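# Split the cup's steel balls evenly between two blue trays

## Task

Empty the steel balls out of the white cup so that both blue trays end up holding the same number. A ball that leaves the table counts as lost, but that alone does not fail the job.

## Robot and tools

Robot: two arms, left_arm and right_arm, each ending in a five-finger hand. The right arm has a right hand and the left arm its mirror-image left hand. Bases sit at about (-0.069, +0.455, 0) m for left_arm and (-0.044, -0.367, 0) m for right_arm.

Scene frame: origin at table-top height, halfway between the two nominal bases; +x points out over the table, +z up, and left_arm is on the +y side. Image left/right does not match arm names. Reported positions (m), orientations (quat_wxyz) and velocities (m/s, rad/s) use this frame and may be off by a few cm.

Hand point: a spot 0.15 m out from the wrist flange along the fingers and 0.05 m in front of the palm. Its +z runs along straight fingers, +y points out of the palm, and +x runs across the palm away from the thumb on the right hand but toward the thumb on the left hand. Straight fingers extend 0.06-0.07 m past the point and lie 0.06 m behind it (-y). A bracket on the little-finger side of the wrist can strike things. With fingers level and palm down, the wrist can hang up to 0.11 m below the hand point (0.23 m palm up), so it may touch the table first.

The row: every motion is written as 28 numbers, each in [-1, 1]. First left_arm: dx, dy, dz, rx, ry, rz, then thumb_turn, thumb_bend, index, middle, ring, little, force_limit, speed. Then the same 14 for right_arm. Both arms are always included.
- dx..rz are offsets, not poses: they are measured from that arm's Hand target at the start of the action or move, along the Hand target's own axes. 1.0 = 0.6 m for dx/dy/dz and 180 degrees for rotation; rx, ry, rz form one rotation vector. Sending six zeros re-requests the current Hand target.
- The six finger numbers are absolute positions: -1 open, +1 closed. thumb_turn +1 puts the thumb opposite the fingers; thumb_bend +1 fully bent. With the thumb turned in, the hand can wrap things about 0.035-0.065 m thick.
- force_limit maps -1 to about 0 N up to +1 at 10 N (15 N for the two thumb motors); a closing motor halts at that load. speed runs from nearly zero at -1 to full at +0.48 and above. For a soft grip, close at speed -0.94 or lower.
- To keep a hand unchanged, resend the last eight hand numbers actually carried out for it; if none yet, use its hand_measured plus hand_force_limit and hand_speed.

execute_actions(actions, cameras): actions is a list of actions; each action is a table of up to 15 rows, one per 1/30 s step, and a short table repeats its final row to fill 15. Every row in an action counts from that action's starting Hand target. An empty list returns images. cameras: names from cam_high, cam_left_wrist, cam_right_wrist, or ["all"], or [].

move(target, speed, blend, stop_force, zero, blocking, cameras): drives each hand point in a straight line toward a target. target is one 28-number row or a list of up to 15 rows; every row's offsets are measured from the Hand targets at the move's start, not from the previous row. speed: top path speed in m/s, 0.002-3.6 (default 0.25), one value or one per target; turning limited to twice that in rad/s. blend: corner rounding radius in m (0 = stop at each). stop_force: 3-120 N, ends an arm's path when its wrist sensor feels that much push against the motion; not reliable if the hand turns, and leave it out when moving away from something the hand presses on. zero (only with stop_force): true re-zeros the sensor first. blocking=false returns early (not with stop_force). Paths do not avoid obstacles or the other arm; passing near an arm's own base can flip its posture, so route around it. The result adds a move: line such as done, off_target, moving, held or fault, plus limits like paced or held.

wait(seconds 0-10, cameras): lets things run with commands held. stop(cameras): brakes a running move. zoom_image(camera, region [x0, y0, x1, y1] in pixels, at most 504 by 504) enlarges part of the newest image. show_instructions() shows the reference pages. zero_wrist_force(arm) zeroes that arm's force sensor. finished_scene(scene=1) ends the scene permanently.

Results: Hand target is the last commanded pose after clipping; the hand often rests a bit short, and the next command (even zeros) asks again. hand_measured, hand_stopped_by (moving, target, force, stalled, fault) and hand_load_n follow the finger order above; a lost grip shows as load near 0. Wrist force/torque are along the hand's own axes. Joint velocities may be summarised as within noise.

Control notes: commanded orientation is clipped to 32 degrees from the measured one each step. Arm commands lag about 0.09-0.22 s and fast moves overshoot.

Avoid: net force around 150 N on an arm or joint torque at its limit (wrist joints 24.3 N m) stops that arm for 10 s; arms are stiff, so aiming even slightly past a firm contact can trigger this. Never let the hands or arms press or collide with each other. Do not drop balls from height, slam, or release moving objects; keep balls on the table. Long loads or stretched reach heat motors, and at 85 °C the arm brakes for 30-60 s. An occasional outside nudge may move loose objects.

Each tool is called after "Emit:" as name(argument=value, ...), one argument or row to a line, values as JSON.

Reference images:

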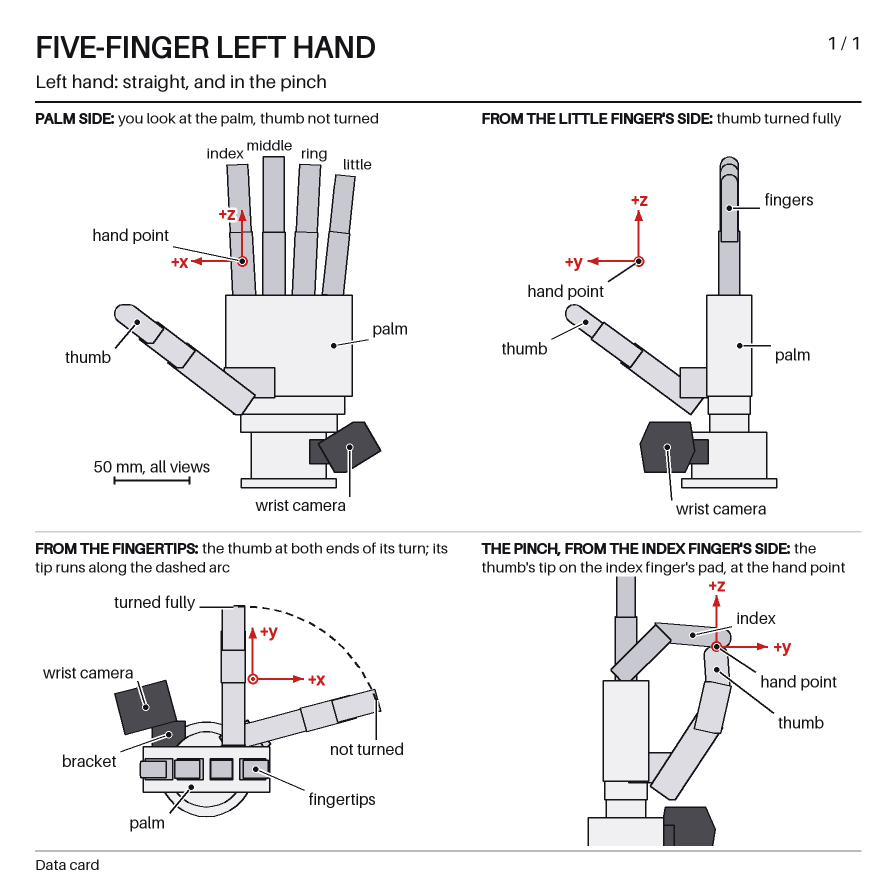

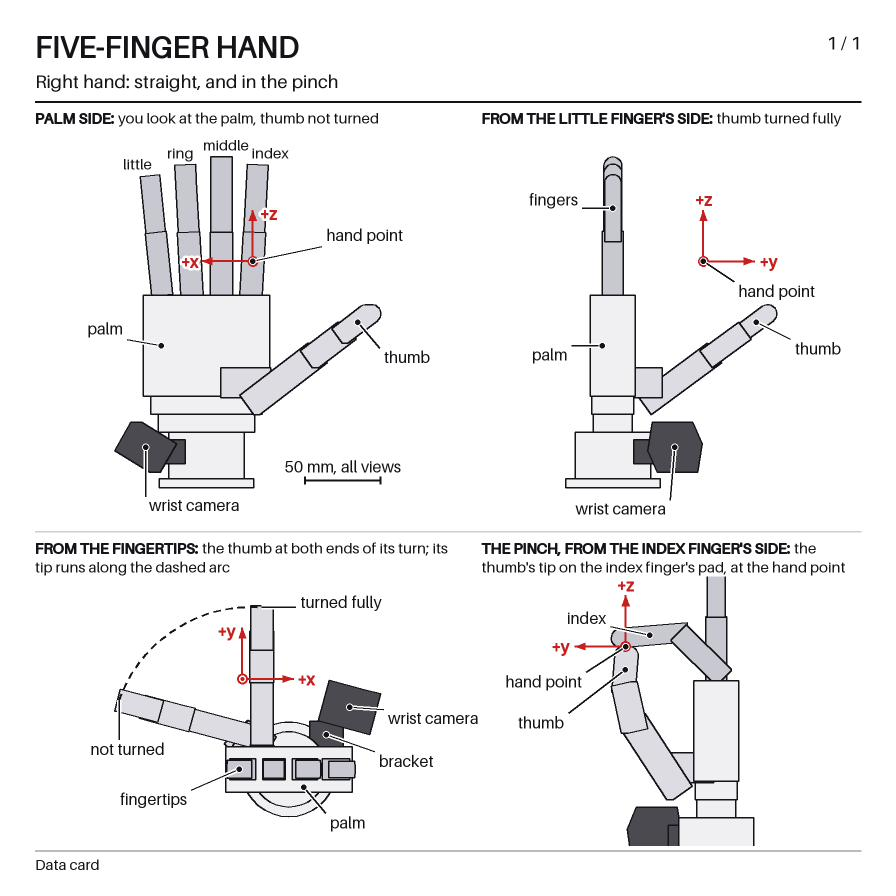

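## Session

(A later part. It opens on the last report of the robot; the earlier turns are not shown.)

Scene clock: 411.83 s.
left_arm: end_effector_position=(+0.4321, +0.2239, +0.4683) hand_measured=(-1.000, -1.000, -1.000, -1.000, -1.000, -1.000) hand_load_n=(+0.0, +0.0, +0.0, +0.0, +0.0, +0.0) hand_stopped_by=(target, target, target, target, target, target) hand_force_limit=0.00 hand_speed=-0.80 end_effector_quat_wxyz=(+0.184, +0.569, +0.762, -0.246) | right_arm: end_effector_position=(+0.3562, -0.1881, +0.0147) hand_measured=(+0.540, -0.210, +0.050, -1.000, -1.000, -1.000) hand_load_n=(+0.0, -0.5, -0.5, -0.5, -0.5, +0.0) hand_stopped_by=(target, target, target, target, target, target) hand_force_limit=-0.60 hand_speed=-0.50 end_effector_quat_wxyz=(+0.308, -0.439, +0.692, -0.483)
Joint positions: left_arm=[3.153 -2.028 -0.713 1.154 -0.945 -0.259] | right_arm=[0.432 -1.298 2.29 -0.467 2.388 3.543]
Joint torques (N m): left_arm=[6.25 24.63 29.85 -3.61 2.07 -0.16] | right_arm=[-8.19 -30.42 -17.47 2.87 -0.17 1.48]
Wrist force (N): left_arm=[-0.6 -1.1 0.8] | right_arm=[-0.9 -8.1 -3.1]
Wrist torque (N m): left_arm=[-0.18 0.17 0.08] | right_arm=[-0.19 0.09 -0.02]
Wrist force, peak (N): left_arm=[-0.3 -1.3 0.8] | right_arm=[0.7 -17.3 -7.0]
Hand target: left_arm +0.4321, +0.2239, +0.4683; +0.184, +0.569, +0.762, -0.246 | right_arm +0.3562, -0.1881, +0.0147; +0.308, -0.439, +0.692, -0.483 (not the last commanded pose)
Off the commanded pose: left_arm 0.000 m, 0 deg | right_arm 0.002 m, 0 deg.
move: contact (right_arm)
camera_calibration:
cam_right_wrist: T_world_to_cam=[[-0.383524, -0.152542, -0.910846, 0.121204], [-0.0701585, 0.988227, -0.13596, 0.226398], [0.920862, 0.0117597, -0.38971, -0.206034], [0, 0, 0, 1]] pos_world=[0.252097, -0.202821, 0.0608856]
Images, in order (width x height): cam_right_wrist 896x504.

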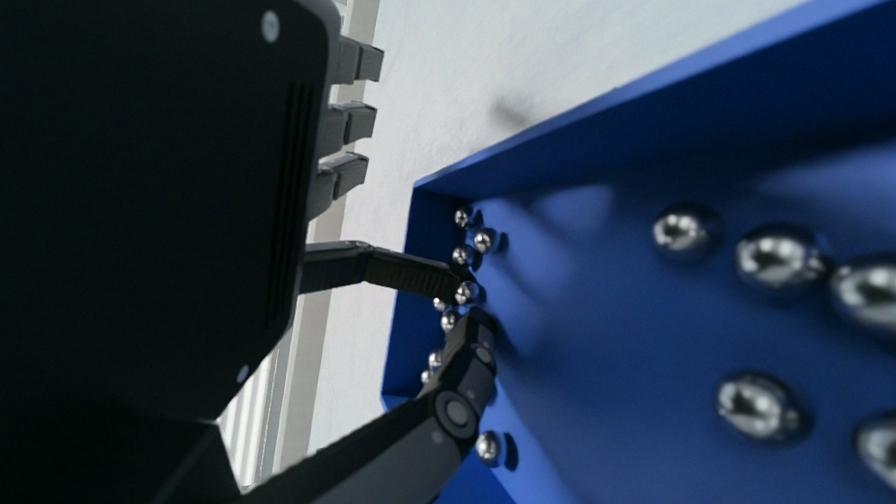

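Emit:
move(
  target=[0,0,0,0,0,0,-1,-1,-1,-1,-1,-1,0,-0.8,0,-0.0028,-0.001,0,0,0,0.54,-0.21,0.05,-1,-1,-1,-0.6,-0.5],
  speed=0.02,
)

Emit:
move(
  target=[0,0,0,0,0,0,-1,-1,-1,-1,-1,-1,0,-0.8,0,0,0,0,0,0,0.54,-0.21,0.5,-1,-1,-1,-0.3,-0.94],
  cameras=["cam_right_wrist"],
)

Emit:
zoom_image(
  camera="cam_right_wrist",
  region=[400, 200, 600, 360],
)

Scene clock: 413.63 s.
left_arm: end_effector_position=(+0.4321, +0.2239, +0.4683) hand_measured=(-1.000, -1.000, -1.000, -1.000, -1.000, -1.000) hand_load_n=(+0.0, +0.0, +0.0, +0.0, +0.0, +0.0) hand_stopped_by=(target, target, target, target, target, target) hand_force_limit=0.00 hand_speed=-0.80 end_effector_quat_wxyz=(+0.184, +0.569, +0.762, -0.246) | right_arm: end_effector_position=(+0.3562, -0.1881, +0.0166) hand_measured=(+0.540, -0.210, +0.050, -1.000, -1.000, -1.000) hand_load_n=(+0.0, +0.0, +0.5, +0.0, +0.0, +0.0) hand_stopped_by=(target, target, target, target, target, target) hand_force_limit=-0.60 hand_speed=-0.50 end_effector_quat_wxyz=(+0.308, -0.439, +0.692, -0.483)
Joint positions: left_arm=[3.153 -2.028 -0.713 1.154 -0.945 -0.259] | right_arm=[0.432 -1.303 2.289 -0.461 2.388 3.543]
Joint torques (N m): left_arm=[6.45 24.15 30.09 -3.66 2.11 -0.39] | right_arm=[-10.25 -25.27 -17.97 1.26 -0.64 0.21]
Wrist force (N): left_arm=[-0.5 -1.1 0.7] | right_arm=[-1.0 -1.3 0.1]
Wrist torque (N m): left_arm=[-0.17 0.16 0.09] | right_arm=[-0.15 0.12 0.00]
Wrist force, peak (N): left_arm=[-0.3 -1.3 1.0] | right_arm=[-0.7 -8.2 -2.8]
Hand target: left_arm +0.4321, +0.2239, +0.4683; +0.184, +0.569, +0.762, -0.246 | right_arm +0.3562, -0.1881, +0.0165; +0.308, -0.439, +0.692, -0.483
Off the commanded pose: left_arm 0.000 m, 0 deg | right_arm 0.000 m, 0 deg.
move: done

Scene clock: 414.57 s.
left_arm: end_effector_position=(+0.4321, +0.2239, +0.4683) hand_measured=(-1.000, -1.000, -1.000, -1.000, -1.000, -1.000) hand_load_n=(+0.0, +0.0, +0.0, +0.0, +0.0, +0.0) hand_stopped_by=(target, target, target, target, target, target) hand_force_limit=0.00 hand_speed=-0.80 end_effector_quat_wxyz=(+0.184, +0.569, +0.762, -0.246) | right_arm: end_effector_position=(+0.3562, -0.1881, +0.0165) hand_measured=(+0.540, -0.210, +0.162, -1.000, -1.000, -1.000) hand_load_n=(+0.0, +3.0, +3.5, +0.0, -0.5, +0.0) hand_stopped_by=(target, target, force, target, target, target) hand_force_limit=-0.30 hand_speed=-0.94 end_effector_quat_wxyz=(+0.308, -0.439, +0.692, -0.483)
Joint positions: left_arm=[3.153 -2.028 -0.713 1.154 -0.945 -0.259] | right_arm=[0.432 -1.303 2.289 -0.461 2.388 3.543]
Joint torques (N m): left_arm=[7.04 25.08 29.15 -3.66 2.11 -0.37] | right_arm=[-10.54 -11.49 -11.6 -1.6 -0.71 -1.64]
Wrist force (N): left_arm=[-0.4 -0.9 0.7] | right_arm=[-0.7 -1.2 0.1]
Wrist torque (N m): left_arm=[-0.14 0.14 0.09] | right_arm=[-0.12 0.07 0.02]
Wrist force, peak (N): left_arm=[-0.2 -1.3 1.0] | right_arm=[-0.4 -1.8 0.2]
Hand target: left_arm +0.4321, +0.2239, +0.4683; +0.184, +0.569, +0.762, -0.246 | right_arm +0.3562, -0.1881, +0.0165; +0.308, -0.439, +0.692, -0.483
Off the commanded pose: left_arm 0.000 m, 0 deg | right_arm 0.000 m, 0 deg.
move: done
camera_calibration:
cam_right_wrist: T_world_to_cam=[[-0.383526, -0.152504, -0.910852, 0.122852], [-0.0701433, 0.988233, -0.135925, 0.226638], [0.920863, 0.0117595, -0.38971, -0.205333], [0, 0, 0, 1]] pos_world=[0.252097, -0.202821, 0.0626857]
Images, in order (width x height): cam_right_wrist 896x504.

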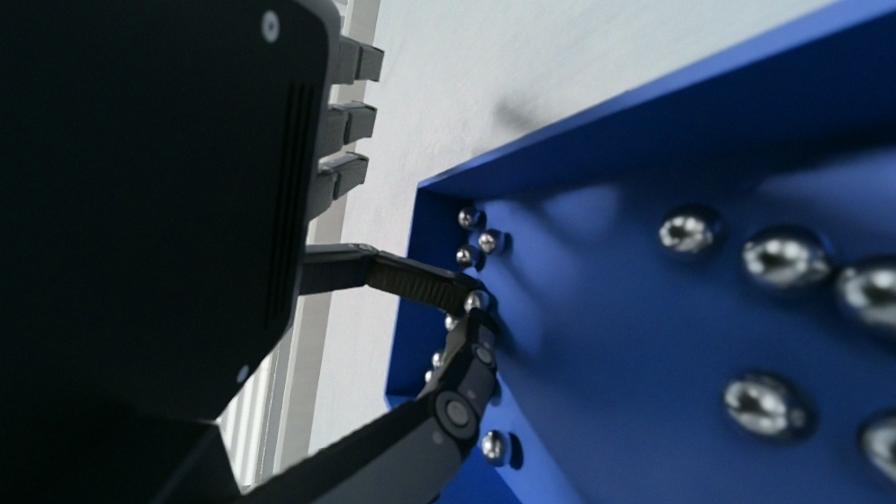

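Scaled by 2.520 from the camera's 896x504 image, which has a finer 1280x720 frame.

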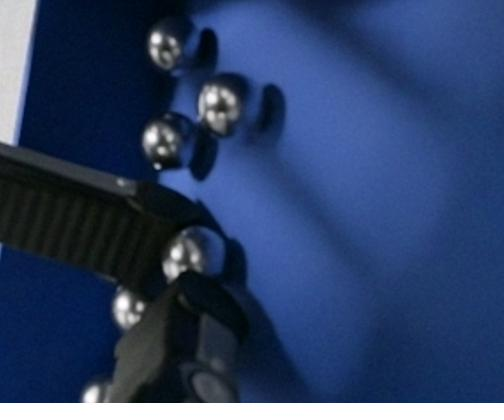

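Emit:
move(
  target=[
    [0,0,0,0,0,0,-1,-1,-1,-1,-1,-1,0,-0.8,0,-0.1567,-0.057,0,0,0,0.54,-0.21,0.5,-1,-1,-1,-0.3,-0.94],
    [0,0,0,0,0,0,-1,-1,-1,-1,-1,-1,0,-0.8,-0.2305,-0.043,-0.2595,0,0,0,0.54,-0.21,0.5,-1,-1,-1,-0.3,-0.94],
  ],
  speed=[0.12,0.25],
  blend=[0.02,0],
  cameras=["cam_right_wrist"],
)

Emit:
zoom_image(
  camera="cam_right_wrist",
  region=[400, 200, 640, 440],
)

Scene clock: 418.10 s.
left_arm: end_effector_position=(+0.4321, +0.2239, +0.4683) hand_measured=(-1.000, -1.000, -1.000, -1.000, -1.000, -1.000) hand_load_n=(+0.0, +0.0, +0.0, +0.0, +0.0, +0.0) hand_stopped_by=(target, target, target, target, target, target) hand_force_limit=0.00 hand_speed=-0.80 end_effector_quat_wxyz=(+0.184, +0.569, +0.762, -0.246) | right_arm: end_effector_position=(+0.2906, -0.0047, +0.0944) hand_measured=(+0.540, -0.210, +0.162, -1.000, -1.000, -1.000) hand_load_n=(+0.0, +2.5, +3.5, +0.0, +0.0, +0.0) hand_stopped_by=(target, target, force, target, target, target) hand_force_limit=-0.30 hand_speed=-0.94 end_effector_quat_wxyz=(+0.308, -0.439, +0.692, -0.483)
Joint positions: left_arm=[3.153 -2.028 -0.713 1.154 -0.945 -0.259] | right_arm=[0.955 -1.041 1.742 0.463 2.759 4.279]
Joint torques (N m): left_arm=[7.13 24.92 29.26 -3.73 1.98 -0.48] | right_arm=[5.62 -36.72 -16.83 3.29 0.25 1.6]
Wrist force (N): left_arm=[-0.5 -1.0 0.9] | right_arm=[-0.1 -1.3 0.4]
Wrist torque (N m): left_arm=[-0.16 0.17 0.08] | right_arm=[-0.15 -0.01 0.05]
Wrist force, peak (N): left_arm=[-0.6 -1.2 0.8] | right_arm=[0.0 -2.9 0.8]
Hand target: left_arm +0.4321, +0.2239, +0.4683; +0.184, +0.569, +0.762, -0.246 | right_arm +0.2905, -0.0047, +0.0944; +0.308, -0.439, +0.692, -0.483
Off the commanded pose: left_arm 0.000 m, 0 deg | right_arm 0.000 m, 0 deg.
move: done
camera_calibration:
cam_right_wrist: T_world_to_cam=[[-0.383526, -0.152504, -0.910852, 0.196618], [-0.0701433, 0.988233, -0.135925, 0.0513828], [0.920863, 0.0117595, -0.38971, -0.116722], [0, 0, 0, 1]] pos_world=[0.186497, -0.0194207, 0.140586]
Images, in order (width x height): cam_right_wrist 896x504.

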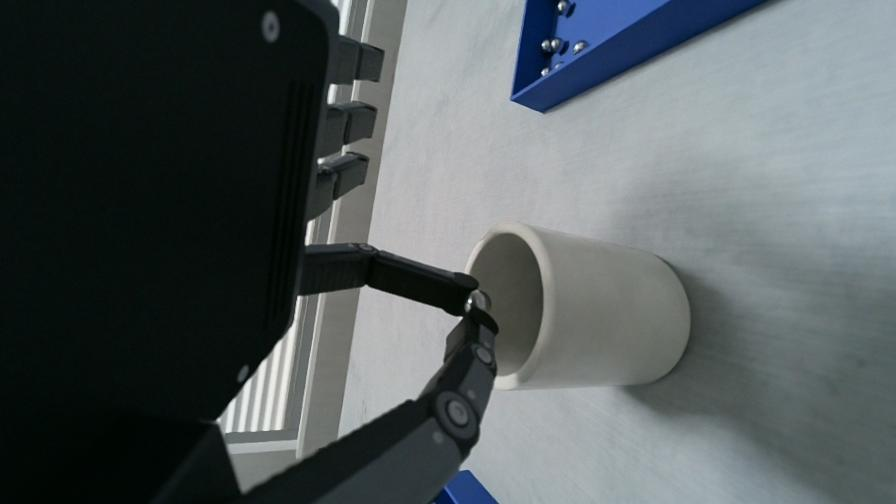

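Scaled by 2.100 from the camera's 896x504 image, which has a finer 1280x720 frame.

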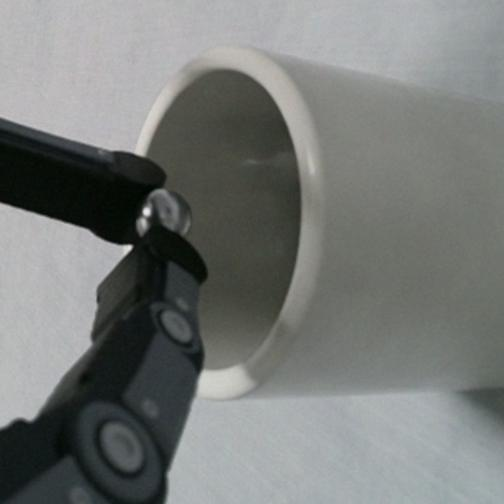

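Emit:
move(
  target=[0,0,0,0,0,0,-1,-1,-1,-1,-1,-1,0,-0.8,0,0.0063,0.0023,0,0,0,0.54,-0.21,0.5,-1,-1,-1,-0.3,-0.94],
  speed=0.1,
)

Emit:
move(
  target=[0,0,0,0,0,0,-1,-1,-1,-1,-1,-1,0,-0.8,0,0,0,0,0,0,0.54,-0.21,0,-1,-1,-1,-0.6,-0.5],
  cameras=["cam_right_wrist"],
)

Emit:
zoom_image(
  camera="cam_right_wrist",
  region=[400, 200, 640, 440],
)

Scene clock: 419.83 s.
left_arm: end_effector_position=(+0.4321, +0.2239, +0.4683) hand_measured=(-1.000, -1.000, -1.000, -1.000, -1.000, -1.000) hand_load_n=(+0.0, +0.0, +0.0, +0.0, +0.0, +0.0) hand_stopped_by=(target, target, target, target, target, target) hand_force_limit=0.00 hand_speed=-0.80 end_effector_quat_wxyz=(+0.184, +0.569, +0.762, -0.246) | right_arm: end_effector_position=(+0.2905, -0.0047, +0.0903) hand_measured=(+0.540, -0.210, +0.162, -1.000, -1.000, -1.000) hand_load_n=(+0.0, +2.5, +3.5, -0.5, +0.0, +0.0) hand_stopped_by=(target, target, force, target, target, target) hand_force_limit=-0.30 hand_speed=-0.94 end_effector_quat_wxyz=(+0.308, -0.439, +0.692, -0.483)
Joint positions: left_arm=[3.153 -2.028 -0.713 1.154 -0.945 -0.259] | right_arm=[0.956 -1.034 1.744 0.455 2.759 4.28]
Joint torques (N m): left_arm=[6.63 24.97 30.19 -3.55 1.97 -0.45] | right_arm=[9.94 -32.66 -6.28 1.48 1.35 0.37]
Wrist force (N): left_arm=[-0.3 -1.1 0.7] | right_arm=[-0.4 -1.3 0.5]
Wrist torque (N m): left_arm=[-0.18 0.12 0.11] | right_arm=[-0.16 0.02 0.02]
Wrist force, peak (N): left_arm=[-0.4 -1.3 0.8] | right_arm=[-0.7 -1.5 0.6]
Hand target: left_arm +0.4321, +0.2239, +0.4683; +0.184, +0.569, +0.762, -0.246 | right_arm +0.2905, -0.0047, +0.0904; +0.308, -0.439, +0.692, -0.483
Off the commanded pose: left_arm 0.000 m, 0 deg | right_arm 0.000 m, 0 deg.
move: done

Scene clock: 420.33 s.
left_arm: end_effector_position=(+0.4321, +0.2239, +0.4683) hand_measured=(-1.000, -1.000, -1.000, -1.000, -1.000, -1.000) hand_load_n=(+0.5, +0.0, +0.0, +0.0, +0.0, +0.0) hand_stopped_by=(target, target, target, target, target, target) hand_force_limit=0.00 hand_speed=-0.80 end_effector_quat_wxyz=(+0.184, +0.569, +0.762, -0.246) | right_arm: end_effector_position=(+0.2905, -0.0047, +0.0903) hand_measured=(+0.540, -0.210, +0.000, -1.000, -1.000, -1.000) hand_load_n=(+0.0, +0.0, +0.0, +0.0, +0.0, +0.0) hand_stopped_by=(target, target, target, target, target, target) hand_force_limit=-0.60 hand_speed=-0.50 end_effector_quat_wxyz=(+0.308, -0.439, +0.692, -0.483)
Joint positions: left_arm=[3.153 -2.028 -0.713 1.154 -0.945 -0.259] | right_arm=[0.956 -1.034 1.744 0.455 2.759 4.28]
Joint torques (N m): left_arm=[6.85 23.99 29.55 -3.33 2.09 -0.79] | right_arm=[7.63 -46.28 -10.97 4.03 1.69 -1.35]
Wrist force (N): left_arm=[-0.3 -1.1 0.6] | right_arm=[-0.4 -1.3 0.3]
Wrist torque (N m): left_arm=[-0.17 0.13 0.10] | right_arm=[-0.16 0.05 0.02]
Wrist force, peak (N): left_arm=[-0.4 -1.3 0.8] | right_arm=[-0.4 -1.7 0.4]
Hand target: left_arm +0.4321, +0.2239, +0.4683; +0.184, +0.569, +0.762, -0.246 | right_arm +0.2905, -0.0047, +0.0904; +0.308, -0.439, +0.692, -0.483
Off the commanded pose: left_arm 0.000 m, 0 deg | right_arm 0.000 m, 0 deg.
move: done
camera_calibration:
cam_right_wrist: T_world_to_cam=[[-0.383643, -0.152542, -0.910796, 0.192896], [-0.0701761, 0.988227, -0.135951, 0.0508351], [0.920811, 0.0117595, -0.389831, -0.118294], [0, 0, 0, 1]] pos_world=[0.186497, -0.0194208, 0.136486]
Images, in order (width x height): cam_right_wrist 896x504.

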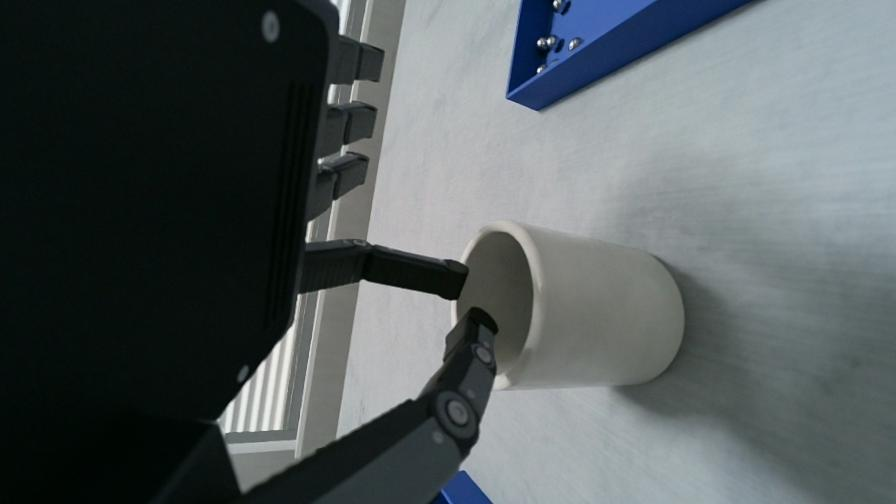

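Scaled by 2.100 from the camera's 896x504 image, which has a finer 1280x720 frame.

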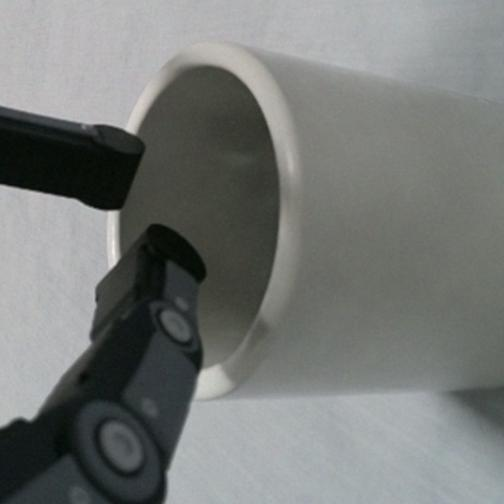

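Emit:
move(
  target=[
    [0,0,0,0,0,0,-1,-1,-1,-1,-1,-1,0,-0.8,0,-0.047,-0.0171,0,0,0,0.54,-0.21,0,-1,-1,-1,-0.6,-0.5],
    [0,0,0,0,0,0,-1,-1,-1,-1,-1,-1,0,-0.8,0.2292,-0.0622,0.1689,0,0,0,0.54,-0.21,0,-1,-1,-1,-0.6,-0.5],
  ],
  speed=[0.15,0.3],
  blend=[0.015,0],
  cameras=["cam_right_wrist", "cam_left_wrist"],
)

Emit:
zoom_image(
  camera="cam_right_wrist",
  region=[500, 180, 860, 504],
)

Emit:
zoom_image(
  camera="cam_left_wrist",
  region=[470, 0, 590, 140],
)

Scene clock: 426.57 s.
left_arm: end_effector_position=(+0.4321, +0.2239, +0.4683) hand_measured=(-1.000, -1.000, -1.000, -1.000, -1.000, -1.000) hand_load_n=(+0.0, +0.0, +0.0, +0.0, +0.0, +0.0) hand_stopped_by=(target, target, target, target, target, target) hand_force_limit=0.00 hand_speed=-0.80 end_effector_quat_wxyz=(+0.184, +0.569, +0.762, -0.246) | right_arm: end_effector_position=(+0.3298, -0.1750, +0.0905) hand_measured=(+0.540, -0.210, +0.000, -1.000, -1.000, -1.000) hand_load_n=(+0.0, +0.0, +0.0, +0.0, +0.0, +0.0) hand_stopped_by=(target, target, target, target, target, target) hand_force_limit=-0.60 hand_speed=-0.50 end_effector_quat_wxyz=(+0.308, -0.439, +0.692, -0.483)
Joint positions: left_arm=[3.153 -2.028 -0.713 1.154 -0.945 -0.259] | right_arm=[0.519 -1.47 2.226 -0.178 2.462 3.613]
Joint torques (N m): left_arm=[7.39 24.55 30.65 -3.56 2.21 -0.79] | right_arm=[-12.94 -22.73 -6.2 -1.61 -0.55 -1.99]
Wrist force (N): left_arm=[-0.5 -1.1 0.8] | right_arm=[-0.6 -1.4 -0.1]
Wrist torque (N m): left_arm=[-0.18 0.15 0.10] | right_arm=[-0.19 0.07 -0.07]
Wrist force, peak (N): left_arm=[-0.4 -1.3 0.9] | right_arm=[-1.8 -2.5 -0.9]
Hand target: left_arm +0.4321, +0.2239, +0.4683; +0.184, +0.569, +0.762, -0.246 | right_arm +0.3299, -0.1750, +0.0904; +0.308, -0.439, +0.692, -0.483
Off the commanded pose: left_arm 0.000 m, 0 deg | right_arm 0.000 m, 0 deg.
move: done
camera_calibration:
cam_left_wrist: T_world_to_cam=[[-0.998947, -0.0449784, -0.00900257, 0.449514], [-0.0449792, 0.998988, -0.000120256, -0.220017], [0.00899887, 0.000284799, -0.999959, 0.574858], [0, 0, 0, 1]] pos_world=[0.433971, 0.239849, 0.578855]
cam_right_wrist: T_world_to_cam=[[-0.383645, -0.152503, -0.910801, 0.182187], [-0.0701609, 0.988233, -0.135915, 0.221908], [0.920811, 0.0117593, -0.389831, -0.152401], [0, 0, 0, 1]] pos_world=[0.225797, -0.189721, 0.136686]
Images, in order (width x height): cam_left_wrist 896x504, cam_right_wrist 896x504.

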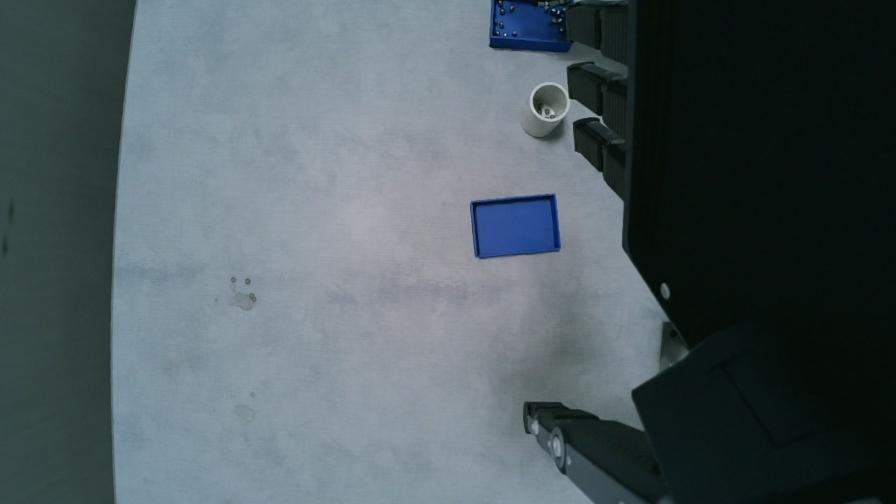

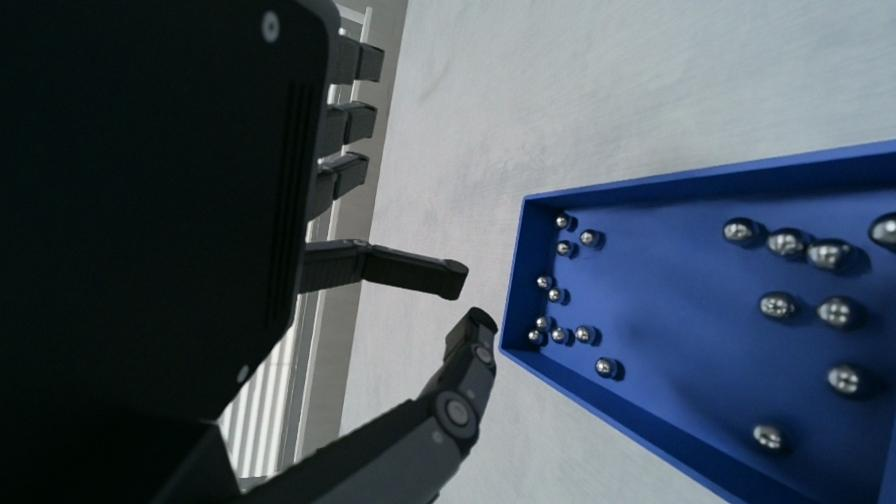

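Scaled by 1.400 from the camera's 896x504 image, which has a finer 1280x720 frame.

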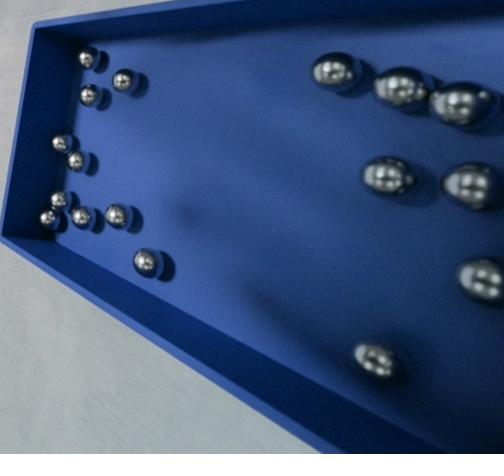

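Scaled by 3.600 from the camera's 896x504 image, which has a finer 1280x720 frame.

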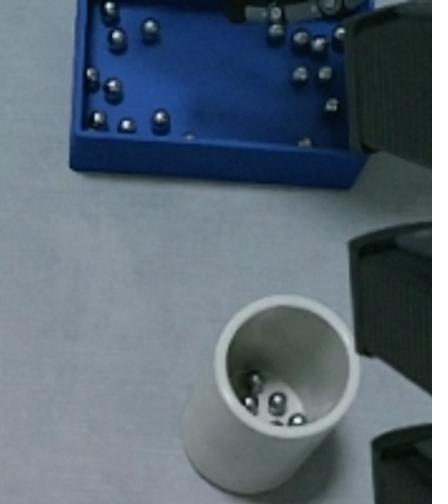

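Emit:
move(
  target=[0,0,0,0,0,0,-1,-1,-1,-1,-1,-1,0,-0.8,-0.02,0.0443,0.0268,0,-0.0522,-0.019,0.54,-0.21,0.07,-1,-1,-1,-0.6,-0.5],
  speed=0.15,
  cameras=["cam_right_wrist"],
)

Emit:
zoom_image(
  camera="cam_right_wrist",
  region=[420, 180, 660, 420],
)

Scene clock: 439.63 s.
left_arm: end_effector_position=(+0.4321, +0.2239, +0.4683) hand_measured=(-1.000, -1.000, -1.000, -1.000, -1.000, -1.000) hand_load_n=(+0.0, +0.0, +0.0, +0.0, +0.0, +0.0) hand_stopped_by=(target, target, target, target, target, target) hand_force_limit=0.00 hand_speed=-0.80 end_effector_quat_wxyz=(+0.184, +0.569, +0.762, -0.246) | right_arm: end_effector_position=(+0.3404, -0.1668, +0.0600) hand_measured=(+0.540, -0.210, +0.070, -1.000, -1.000, -1.000) hand_load_n=(+0.0, +0.0, +0.0, +0.0, -0.5, -0.5) hand_stopped_by=(target, target, target, target, target, target) hand_force_limit=-0.60 hand_speed=-0.50 end_effector_quat_wxyz=(+0.349, -0.498, +0.651, -0.455)
Joint positions: left_arm=[3.153 -2.028 -0.713 1.154 -0.945 -0.259] | right_arm=[0.417 -1.495 2.342 -0.402 2.221 3.425]
Joint torques (N m): left_arm=[5.83 24.77 29.93 -3.43 1.86 -1.01] | right_arm=[6.06 -24.21 -18.89 -0.06 -0.61 0.17]
Wrist force (N): left_arm=[-0.3 -1.0 0.8] | right_arm=[-0.6 -1.3 0.3]
Wrist torque (N m): left_arm=[-0.17 0.13 0.10] | right_arm=[-0.20 0.06 -0.07]
Wrist force, peak (N): left_arm=[-0.6 -1.3 0.8] | right_arm=[-0.8 -1.9 0.1]
Hand target: left_arm +0.4321, +0.2239, +0.4683; +0.184, +0.569, +0.762, -0.246 | right_arm +0.3404, -0.1667, +0.0600; +0.349, -0.498, +0.651, -0.455
Off the commanded pose: left_arm 0.000 m, 0 deg | right_arm 0.000 m, 0 deg.
move: done
camera_calibration:
cam_right_wrist: T_world_to_cam=[[-0.351105, -0.216584, -0.910943, 0.137878], [-0.240427, 0.961114, -0.135845, 0.26381], [0.904942, 0.17132, -0.389525, -0.142098], [0, 0, 0, 1]] pos_world=[0.240427, -0.199345, 0.106086]
Images, in order (width x height): cam_right_wrist 896x504.

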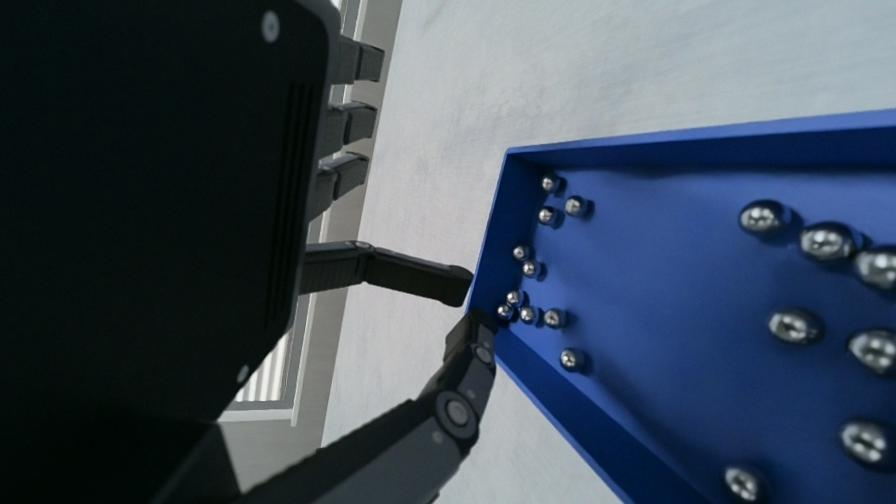

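Scaled by 2.100 from the camera's 896x504 image, which has a finer 1280x720 frame.

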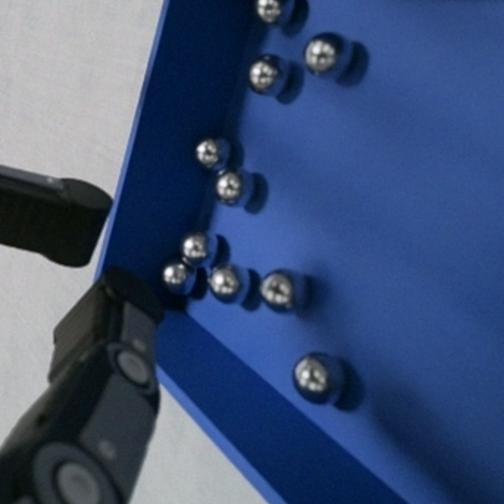

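Emit:
move(
  target=[0,0,0,0,0,0,-1,-1,-1,-1,-1,-1,0,-0.8,0.0018,0.0507,0.0167,0,-0.0157,-0.0057,0.54,-0.21,0.07,-1,-1,-1,-0.6,-0.5],
  speed=0.1,
)

Emit:
move(
  target=[0,0,0,0,0,0,-1,-1,-1,-1,-1,-1,0,-0.8,0,0.0251,0.0091,0,0,0,0.54,-0.21,0.07,-1,-1,-1,-0.6,-0.5],
  speed=0.012,
  stop_force=5,
  cameras=["cam_right_wrist"],
)

Emit:
zoom_image(
  camera="cam_right_wrist",
  region=[400, 200, 600, 360],
)

Scene clock: 444.20 s.
left_arm: end_effector_position=(+0.4321, +0.2239, +0.4683) hand_measured=(-1.000, -1.000, -1.000, -1.000, -1.000, -1.000) hand_load_n=(+0.0, +0.0, +0.0, +0.0, +0.0, +0.0) hand_stopped_by=(target, target, target, target, target, target) hand_force_limit=0.00 hand_speed=-0.80 end_effector_quat_wxyz=(+0.184, +0.569, +0.762, -0.246) | right_arm: end_effector_position=(+0.3391, -0.1675, +0.0279) hand_measured=(+0.540, -0.210, +0.070, -1.000, -1.000, -1.000) hand_load_n=(+0.0, +0.0, +0.0, +0.0, +0.0, +0.0) hand_stopped_by=(target, target, target, target, target, target) hand_force_limit=-0.60 hand_speed=-0.50 end_effector_quat_wxyz=(+0.361, -0.515, +0.638, -0.445)
Joint positions: left_arm=[3.153 -2.028 -0.713 1.154 -0.945 -0.259] | right_arm=[0.376 -1.443 2.41 -0.548 2.135 3.377]
Joint torques (N m): left_arm=[5.61 24.43 30.62 -3.47 1.78 -0.77] | right_arm=[8.49 -27.36 -17.24 -0.31 0.71 2.16]
Wrist force (N): left_arm=[-0.4 -0.9 0.8] | right_arm=[0.1 -1.3 0.6]
Wrist torque (N m): left_arm=[-0.15 0.15 0.09] | right_arm=[-0.19 -0.03 0.01]
Wrist force, peak (N): left_arm=[-0.7 -1.1 0.9] | right_arm=[-0.6 -2.2 0.1]
Hand target: left_arm +0.4321, +0.2239, +0.4683; +0.184, +0.569, +0.762, -0.246 | right_arm +0.3391, -0.1674, +0.0280; +0.361, -0.515, +0.638, -0.445
Off the commanded pose: left_arm 0.000 m, 0 deg | right_arm 0.000 m, 0 deg.
move: done

Scene clock: 446.00 s.
left_arm: end_effector_position=(+0.4321, +0.2239, +0.4683) hand_measured=(-1.000, -1.000, -1.000, -1.000, -1.000, -1.000) hand_load_n=(+0.0, +0.0, +0.0, +0.0, +0.0, +0.0) hand_stopped_by=(target, target, target, target, target, target) hand_force_limit=0.00 hand_speed=-0.80 end_effector_quat_wxyz=(+0.184, +0.569, +0.762, -0.246) | right_arm: end_effector_position=(+0.3391, -0.1674, +0.0187) hand_measured=(+0.540, -0.208, +0.070, -1.000, -1.000, -1.000) hand_load_n=(+0.5, -6.0, +0.0, +0.0, +0.0, +0.0) hand_stopped_by=(target, target, target, target, target, target) hand_force_limit=-0.60 hand_speed=-0.50 end_effector_quat_wxyz=(+0.361, -0.515, +0.638, -0.445)
Joint positions: left_arm=[3.153 -2.028 -0.713 1.154 -0.945 -0.259] | right_arm=[0.376 -1.416 2.418 -0.583 2.135 3.377]
Joint torques (N m): left_arm=[6.1 25.54 29.51 -3.48 1.89 -1.08] | right_arm=[6.1 -26.51 -17.14 -1.65 0.51 1.72]
Wrist force (N): left_arm=[-0.6 -1.0 0.6] | right_arm=[0.6 -6.0 -0.5]
Wrist torque (N m): left_arm=[-0.15 0.16 0.08] | right_arm=[-0.31 0.01 0.01]
Wrist force, peak (N): left_arm=[-0.5 -1.2 0.9] | right_arm=[0.7 -8.0 -0.8]
Hand target: left_arm +0.4321, +0.2239, +0.4683; +0.184, +0.569, +0.762, -0.246 | right_arm +0.3391, -0.1674, +0.0187; +0.361, -0.515, +0.638, -0.445 (not the last commanded pose)
Off the commanded pose: left_arm 0.000 m, 0 deg | right_arm 0.007 m, 0 deg.
move: contact (right_arm)
camera_calibration:
cam_right_wrist: T_world_to_cam=[[-0.33901, -0.234641, -0.911052, 0.0927052], [-0.29075, 0.947122, -0.13574, 0.273182], [0.894727, 0.218871, -0.389306, -0.145528], [0, 0, 0, 1]] pos_world=[0.241063, -0.205132, 0.064886]
Images, in order (width x height): cam_right_wrist 896x504.

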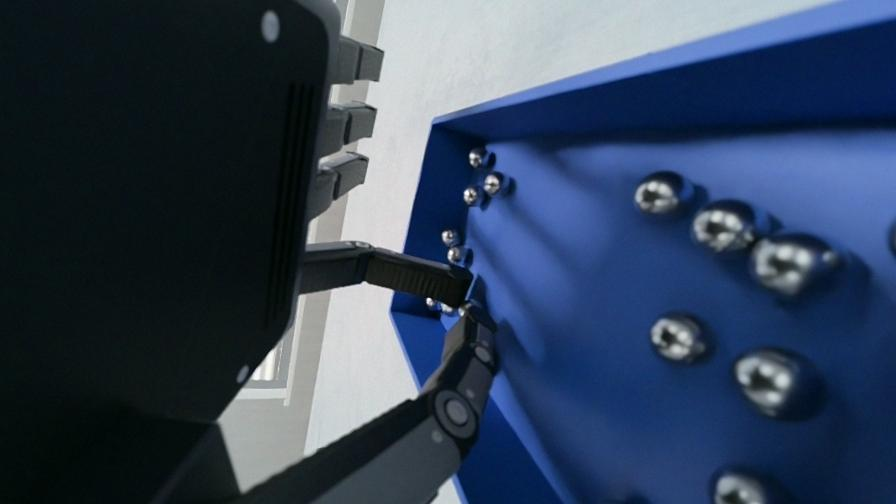

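Scaled by 2.520 from the camera's 896x504 image, which has a finer 1280x720 frame.

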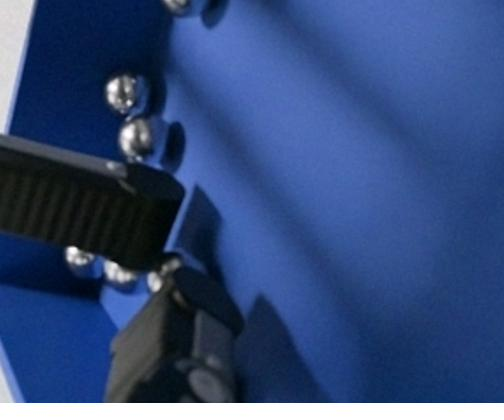

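Emit:
move(
  target=[0,0,0,0,0,0,-1,-1,-1,-1,-1,-1,0,-0.8,0,-0.0647,-0.0235,0,-0.0209,-0.0076,0.54,-0.21,0.07,-1,-1,-1,-0.6,-0.5],
  speed=0.1,
  cameras=["cam_right_wrist"],
)

Emit:
zoom_image(
  camera="cam_right_wrist",
  region=[420, 180, 660, 420],
)

Scene clock: 449.60 s.
left_arm: end_effector_position=(+0.4321, +0.2239, +0.4683) hand_measured=(-1.000, -1.000, -1.000, -1.000, -1.000, -1.000) hand_load_n=(+0.0, +0.0, +0.0, +0.0, +0.0, +0.0) hand_stopped_by=(target, target, target, target, target, target) hand_force_limit=0.00 hand_speed=-0.80 end_effector_quat_wxyz=(+0.184, +0.569, +0.762, -0.246) | right_arm: end_effector_position=(+0.3393, -0.1675, +0.0601) hand_measured=(+0.540, -0.210, +0.070, -1.000, -1.000, -1.000) hand_load_n=(+0.0, +0.0, +0.0, +0.0, +0.0, +0.0) hand_stopped_by=(target, target, target, target, target, target) hand_force_limit=-0.60 hand_speed=-0.50 end_effector_quat_wxyz=(+0.376, -0.536, +0.619, -0.433)
Joint positions: left_arm=[3.153 -2.028 -0.713 1.154 -0.945 -0.259] | right_arm=[0.314 -1.572 2.415 -0.454 2.015 3.318]
Joint torques (N m): left_arm=[8 24.41 29.23 -3.45 1.81 -1] | right_arm=[9.29 -17.33 -3.58 -0.5 -0.17 1.74]
Wrist force (N): left_arm=[-0.5 -1.0 0.7] | right_arm=[-0.3 -1.4 0.6]
Wrist torque (N m): left_arm=[-0.16 0.15 0.09] | right_arm=[-0.23 0.01 -0.03]
Wrist force, peak (N): left_arm=[-0.5 -1.2 0.9] | right_arm=[0.8 -6.5 -0.5]
Hand target: left_arm +0.4321, +0.2239, +0.4683; +0.184, +0.569, +0.762, -0.246 | right_arm +0.3392, -0.1674, +0.0600; +0.376, -0.536, +0.619, -0.433
Off the commanded pose: left_arm 0.000 m, 0 deg | right_arm 0.000 m, 0 deg.
move: done
camera_calibration:
cam_right_wrist: T_world_to_cam=[[-0.321599, -0.257539, -0.911179, 0.120628], [-0.35592, 0.924609, -0.135714, 0.297348], [0.877436, 0.280662, -0.389017, -0.113317], [0, 0, 0, 1]] pos_world=[0.244055, -0.21206, 0.106186]
Images, in order (width x height): cam_right_wrist 896x504.

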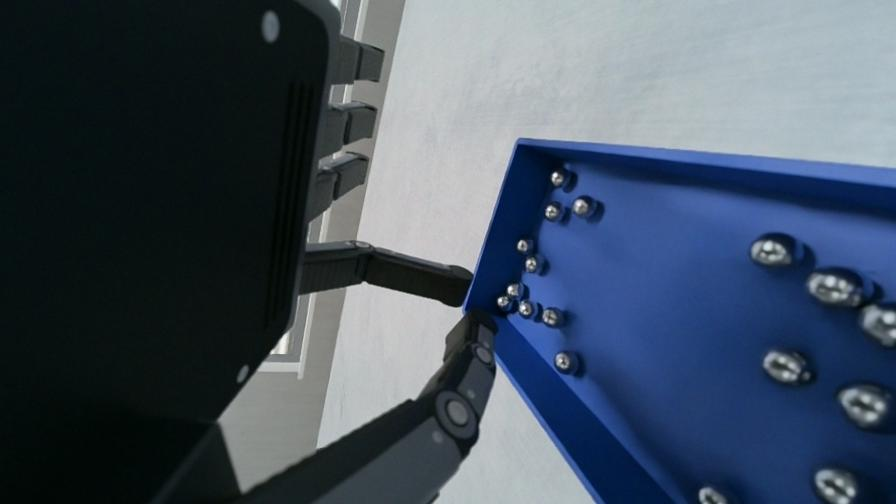

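Scaled by 2.100 from the camera's 896x504 image, which has a finer 1280x720 frame.

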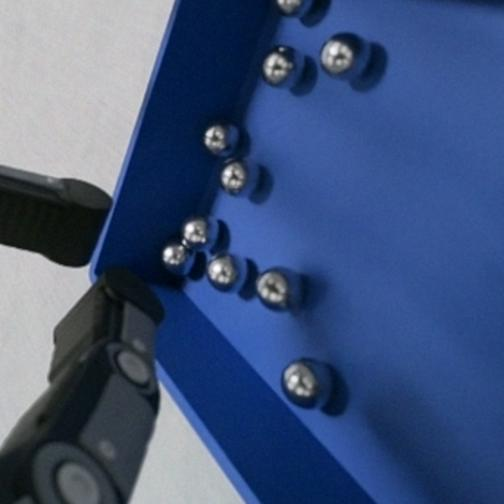

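Emit:
move(
  target=[0,0,0,0,0,0,-1,-1,-1,-1,-1,-1,0,-0.8,0.0011,0.0501,0.0185,0,0,0,0.54,-0.21,0.09,-1,-1,-1,-0.6,-0.5],
  speed=0.1,
)

Emit:
move(
  target=[0,0,0,0,0,0,-1,-1,-1,-1,-1,-1,0,-0.8,0,0.0251,0.0091,0,0,0,0.54,-0.21,0.09,-1,-1,-1,-0.6,-0.5],
  speed=0.012,
  stop_force=4,
  cameras=["cam_right_wrist"],
)

Emit:
zoom_image(
  camera="cam_right_wrist",
  region=[400, 200, 600, 360],
)

Scene clock: 454.80 s.
left_arm: end_effector_position=(+0.4321, +0.2239, +0.4683) hand_measured=(-1.000, -1.000, -1.000, -1.000, -1.000, -1.000) hand_load_n=(+0.0, +0.0, -0.5, +0.0, +0.0, +0.0) hand_stopped_by=(target, target, target, target, target, target) hand_force_limit=0.00 hand_speed=-0.80 end_effector_quat_wxyz=(+0.184, +0.569, +0.762, -0.246) | right_arm: end_effector_position=(+0.3392, -0.1681, +0.0279) hand_measured=(+0.540, -0.210, +0.090, -1.000, -1.000, -1.000) hand_load_n=(+0.0, +0.0, +0.0, +0.0, +0.0, +0.5) hand_stopped_by=(target, target, target, target, target, target) hand_force_limit=-0.60 hand_speed=-0.50 end_effector_quat_wxyz=(+0.376, -0.536, +0.619, -0.433)
Joint positions: left_arm=[3.153 -2.028 -0.713 1.154 -0.945 -0.259] | right_arm=[0.312 -1.482 2.451 -0.58 2.012 3.317]
Joint torques (N m): left_arm=[5.97 25.17 29.17 -3.37 1.73 -1.18] | right_arm=[-5.24 -20.25 -20.72 0.32 0.78 -1.29]
Wrist force (N): left_arm=[-0.5 -1.0 0.7] | right_arm=[-0.7 -1.1 0.8]
Wrist torque (N m): left_arm=[-0.15 0.15 0.09] | right_arm=[-0.20 0.09 0.04]
Wrist force, peak (N): left_arm=[-0.6 -1.1 0.9] | right_arm=[-0.6 -2.1 0.3]
Hand target: left_arm +0.4321, +0.2239, +0.4683; +0.184, +0.569, +0.762, -0.246 | right_arm +0.3392, -0.1681, +0.0280; +0.376, -0.536, +0.619, -0.433
Off the commanded pose: left_arm 0.000 m, 0 deg | right_arm 0.000 m, 0 deg.
move: done

Scene clock: 457.10 s.
left_arm: end_effector_position=(+0.4321, +0.2239, +0.4683) hand_measured=(-1.000, -1.000, -1.000, -1.000, -1.000, -1.000) hand_load_n=(+0.0, +0.0, +0.0, +0.0, +0.0, +0.0) hand_stopped_by=(target, target, target, target, target, target) hand_force_limit=0.00 hand_speed=-0.80 end_effector_quat_wxyz=(+0.184, +0.569, +0.762, -0.246) | right_arm: end_effector_position=(+0.3392, -0.1680, +0.0148) hand_measured=(+0.540, -0.210, +0.090, -1.000, -1.000, -1.000) hand_load_n=(+0.0, -0.5, -0.5, +0.0, +0.0, +0.0) hand_stopped_by=(target, target, target, target, target, target) hand_force_limit=-0.60 hand_speed=-0.50 end_effector_quat_wxyz=(+0.376, -0.536, +0.619, -0.433)
Joint positions: left_arm=[3.153 -2.028 -0.713 1.154 -0.945 -0.259] | right_arm=[0.312 -1.441 2.463 -0.633 2.012 3.317]
Joint torques (N m): left_arm=[5.86 25.11 29.79 -3.41 1.8 -0.8] | right_arm=[3.04 -25.81 -17.42 -1.82 -0.88 1.3]
Wrist force (N): left_arm=[-0.4 -1.1 0.8] | right_arm=[-0.5 -4.8 -0.8]
Wrist torque (N m): left_arm=[-0.17 0.14 0.10] | right_arm=[-0.24 0.01 0.05]
Wrist force, peak (N): left_arm=[-0.4 -1.2 0.8] | right_arm=[0.7 -14.2 -5.9]
Hand target: left_arm +0.4321, +0.2239, +0.4683; +0.184, +0.569, +0.762, -0.246 | right_arm +0.3392, -0.1680, +0.0148; +0.376, -0.536, +0.619, -0.433 (not the last commanded pose)
Off the commanded pose: left_arm 0.000 m, 0 deg | right_arm 0.003 m, 0 deg.
move: contact (right_arm)
camera_calibration:
cam_right_wrist: T_world_to_cam=[[-0.32162, -0.257673, -0.911134, 0.0791646], [-0.356166, 0.924512, -0.135733, 0.291667], [0.877329, 0.28086, -0.389116, -0.130636], [0, 0, 0, 1]] pos_world=[0.243954, -0.212561, 0.0608858]
Images, in order (width x height): cam_right_wrist 896x504.

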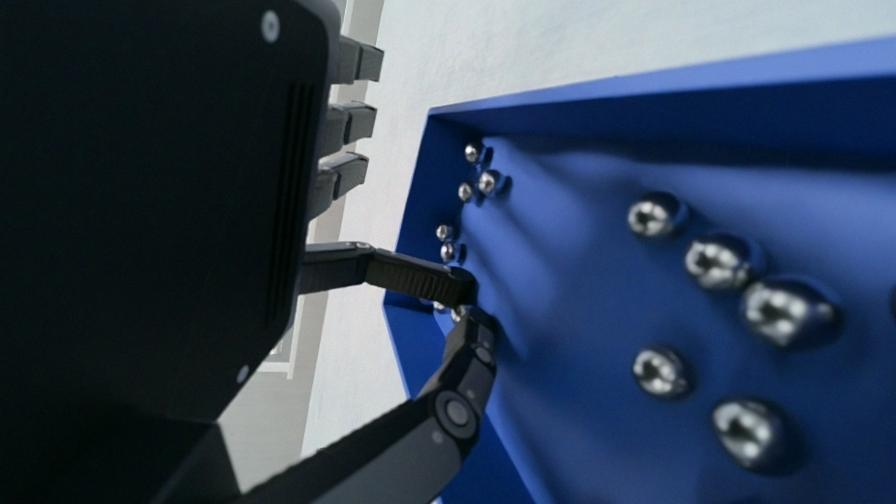

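Scaled by 2.520 from the camera's 896x504 image, which has a finer 1280x720 frame.

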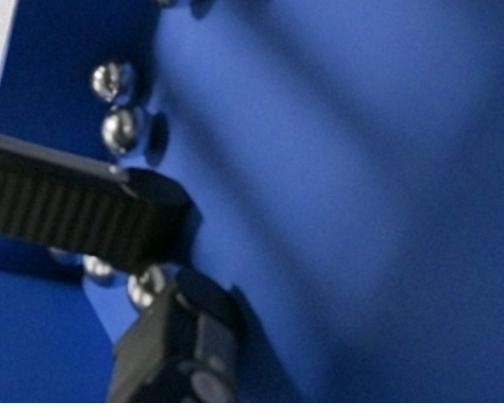

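Emit:
move(
  target=[0,0,0,0,0,0,-1,-1,-1,-1,-1,-1,0,-0.8,0,-0.0026,-0.0009,0,0,0,0.54,-0.21,0.09,-1,-1,-1,-0.6,-0.5],
  speed=0.02,
)

Emit:
move(
  target=[0,0,0,0,0,0,-1,-1,-1,-1,-1,-1,0,-0.8,0,0,0,0,0,0,0.54,-0.21,0.5,-1,-1,-1,-0.3,-0.94],
  cameras=["cam_right_wrist"],
)

Emit:
zoom_image(
  camera="cam_right_wrist",
  region=[400, 200, 600, 360],
)

Scene clock: 459.43 s.
left_arm: end_effector_position=(+0.4321, +0.2239, +0.4683) hand_measured=(-1.000, -1.000, -1.000, -1.000, -1.000, -1.000) hand_load_n=(+0.0, +0.0, +0.0, +0.0, +0.0, +0.0) hand_stopped_by=(target, target, target, target, target, target) hand_force_limit=0.00 hand_speed=-0.80 end_effector_quat_wxyz=(+0.184, +0.569, +0.762, -0.246) | right_arm: end_effector_position=(+0.3392, -0.1680, +0.0165) hand_measured=(+0.540, -0.210, +0.090, -1.000, -1.000, -1.000) hand_load_n=(+0.0, +0.0, +0.0, +0.0, +0.0, +0.0) hand_stopped_by=(target, target, target, target, target, target) hand_force_limit=-0.60 hand_speed=-0.50 end_effector_quat_wxyz=(+0.376, -0.536, +0.619, -0.433)
Joint positions: left_arm=[3.153 -2.028 -0.713 1.154 -0.945 -0.259] | right_arm=[0.312 -1.446 2.461 -0.626 2.012 3.317]
Joint torques (N m): left_arm=[5.39 25.02 29.58 -3.54 1.87 -1.1] | right_arm=[-10.77 -19.53 -18.03 0.63 -0.95 -0.84]
Wrist force (N): left_arm=[-0.5 -1.2 0.8] | right_arm=[-0.5 -1.1 0.9]
Wrist torque (N m): left_arm=[-0.20 0.17 0.09] | right_arm=[-0.21 0.06 0.04]
Wrist force, peak (N): left_arm=[-0.5 -1.2 0.8] | right_arm=[-0.8 -5.0 -1.2]
Hand target: left_arm +0.4321, +0.2239, +0.4683; +0.184, +0.569, +0.762, -0.246 | right_arm +0.3392, -0.1680, +0.0165; +0.376, -0.536, +0.619, -0.433
Off the commanded pose: left_arm 0.000 m, 0 deg | right_arm 0.000 m, 0 deg.
move: done

Scene clock: 460.10 s.
left_arm: end_effector_position=(+0.4321, +0.2239, +0.4683) hand_measured=(-1.000, -1.000, -1.000, -1.000, -1.000, -1.000) hand_load_n=(+0.0, +0.0, +0.0, +0.0, +0.0, +0.0) hand_stopped_by=(target, target, target, target, target, target) hand_force_limit=0.00 hand_speed=-0.80 end_effector_quat_wxyz=(+0.184, +0.569, +0.762, -0.246) | right_arm: end_effector_position=(+0.3392, -0.1680, +0.0165) hand_measured=(+0.540, -0.210, +0.156, -1.000, -1.000, -1.000) hand_load_n=(-0.5, +2.5, +4.5, +0.0, +0.0, -0.5) hand_stopped_by=(target, target, force, target, target, target) hand_force_limit=-0.30 hand_speed=-0.94 end_effector_quat_wxyz=(+0.376, -0.536, +0.619, -0.433)
Joint positions: left_arm=[3.153 -2.028 -0.713 1.154 -0.945 -0.259] | right_arm=[0.312 -1.446 2.461 -0.626 2.012 3.317]
Joint torques (N m): left_arm=[6.08 24.52 29.42 -3.62 1.86 -1.17] | right_arm=[-11.31 -6.51 -11.29 -2.12 -0.94 -1.42]
Wrist force (N): left_arm=[-0.4 -1.3 0.8] | right_arm=[-0.4 -1.1 0.8]
Wrist torque (N m): left_arm=[-0.21 0.15 0.10] | right_arm=[-0.20 0.05 0.05]
Wrist force, peak (N): left_arm=[-0.4 -1.3 0.8] | right_arm=[-0.6 -1.5 1.0]
Hand target: left_arm +0.4321, +0.2239, +0.4683; +0.184, +0.569, +0.762, -0.246 | right_arm +0.3392, -0.1680, +0.0165; +0.376, -0.536, +0.619, -0.433
Off the commanded pose: left_arm 0.000 m, 0 deg | right_arm 0.000 m, 0 deg.
move: done
camera_calibration:
cam_right_wrist: T_world_to_cam=[[-0.321632, -0.257642, -0.911139, 0.0807554], [-0.356155, 0.92452, -0.135704, 0.291931], [0.877329, 0.28086, -0.389116, -0.130063], [0, 0, 0, 1]] pos_world=[0.244054, -0.212561, 0.0625859]
Images, in order (width x height): cam_right_wrist 896x504.

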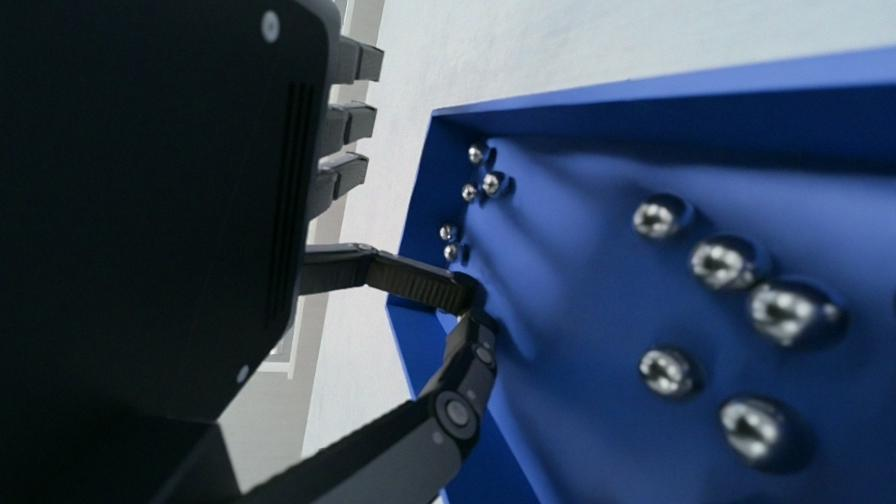

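Scaled by 2.520 from the camera's 896x504 image, which has a finer 1280x720 frame.

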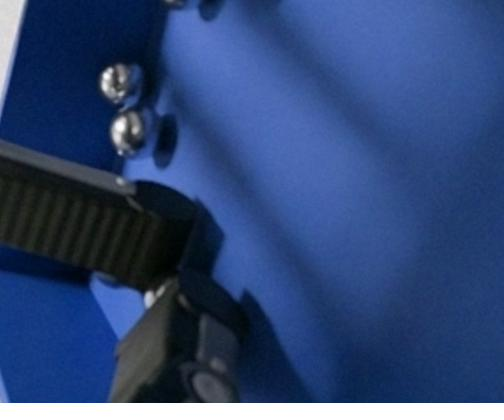

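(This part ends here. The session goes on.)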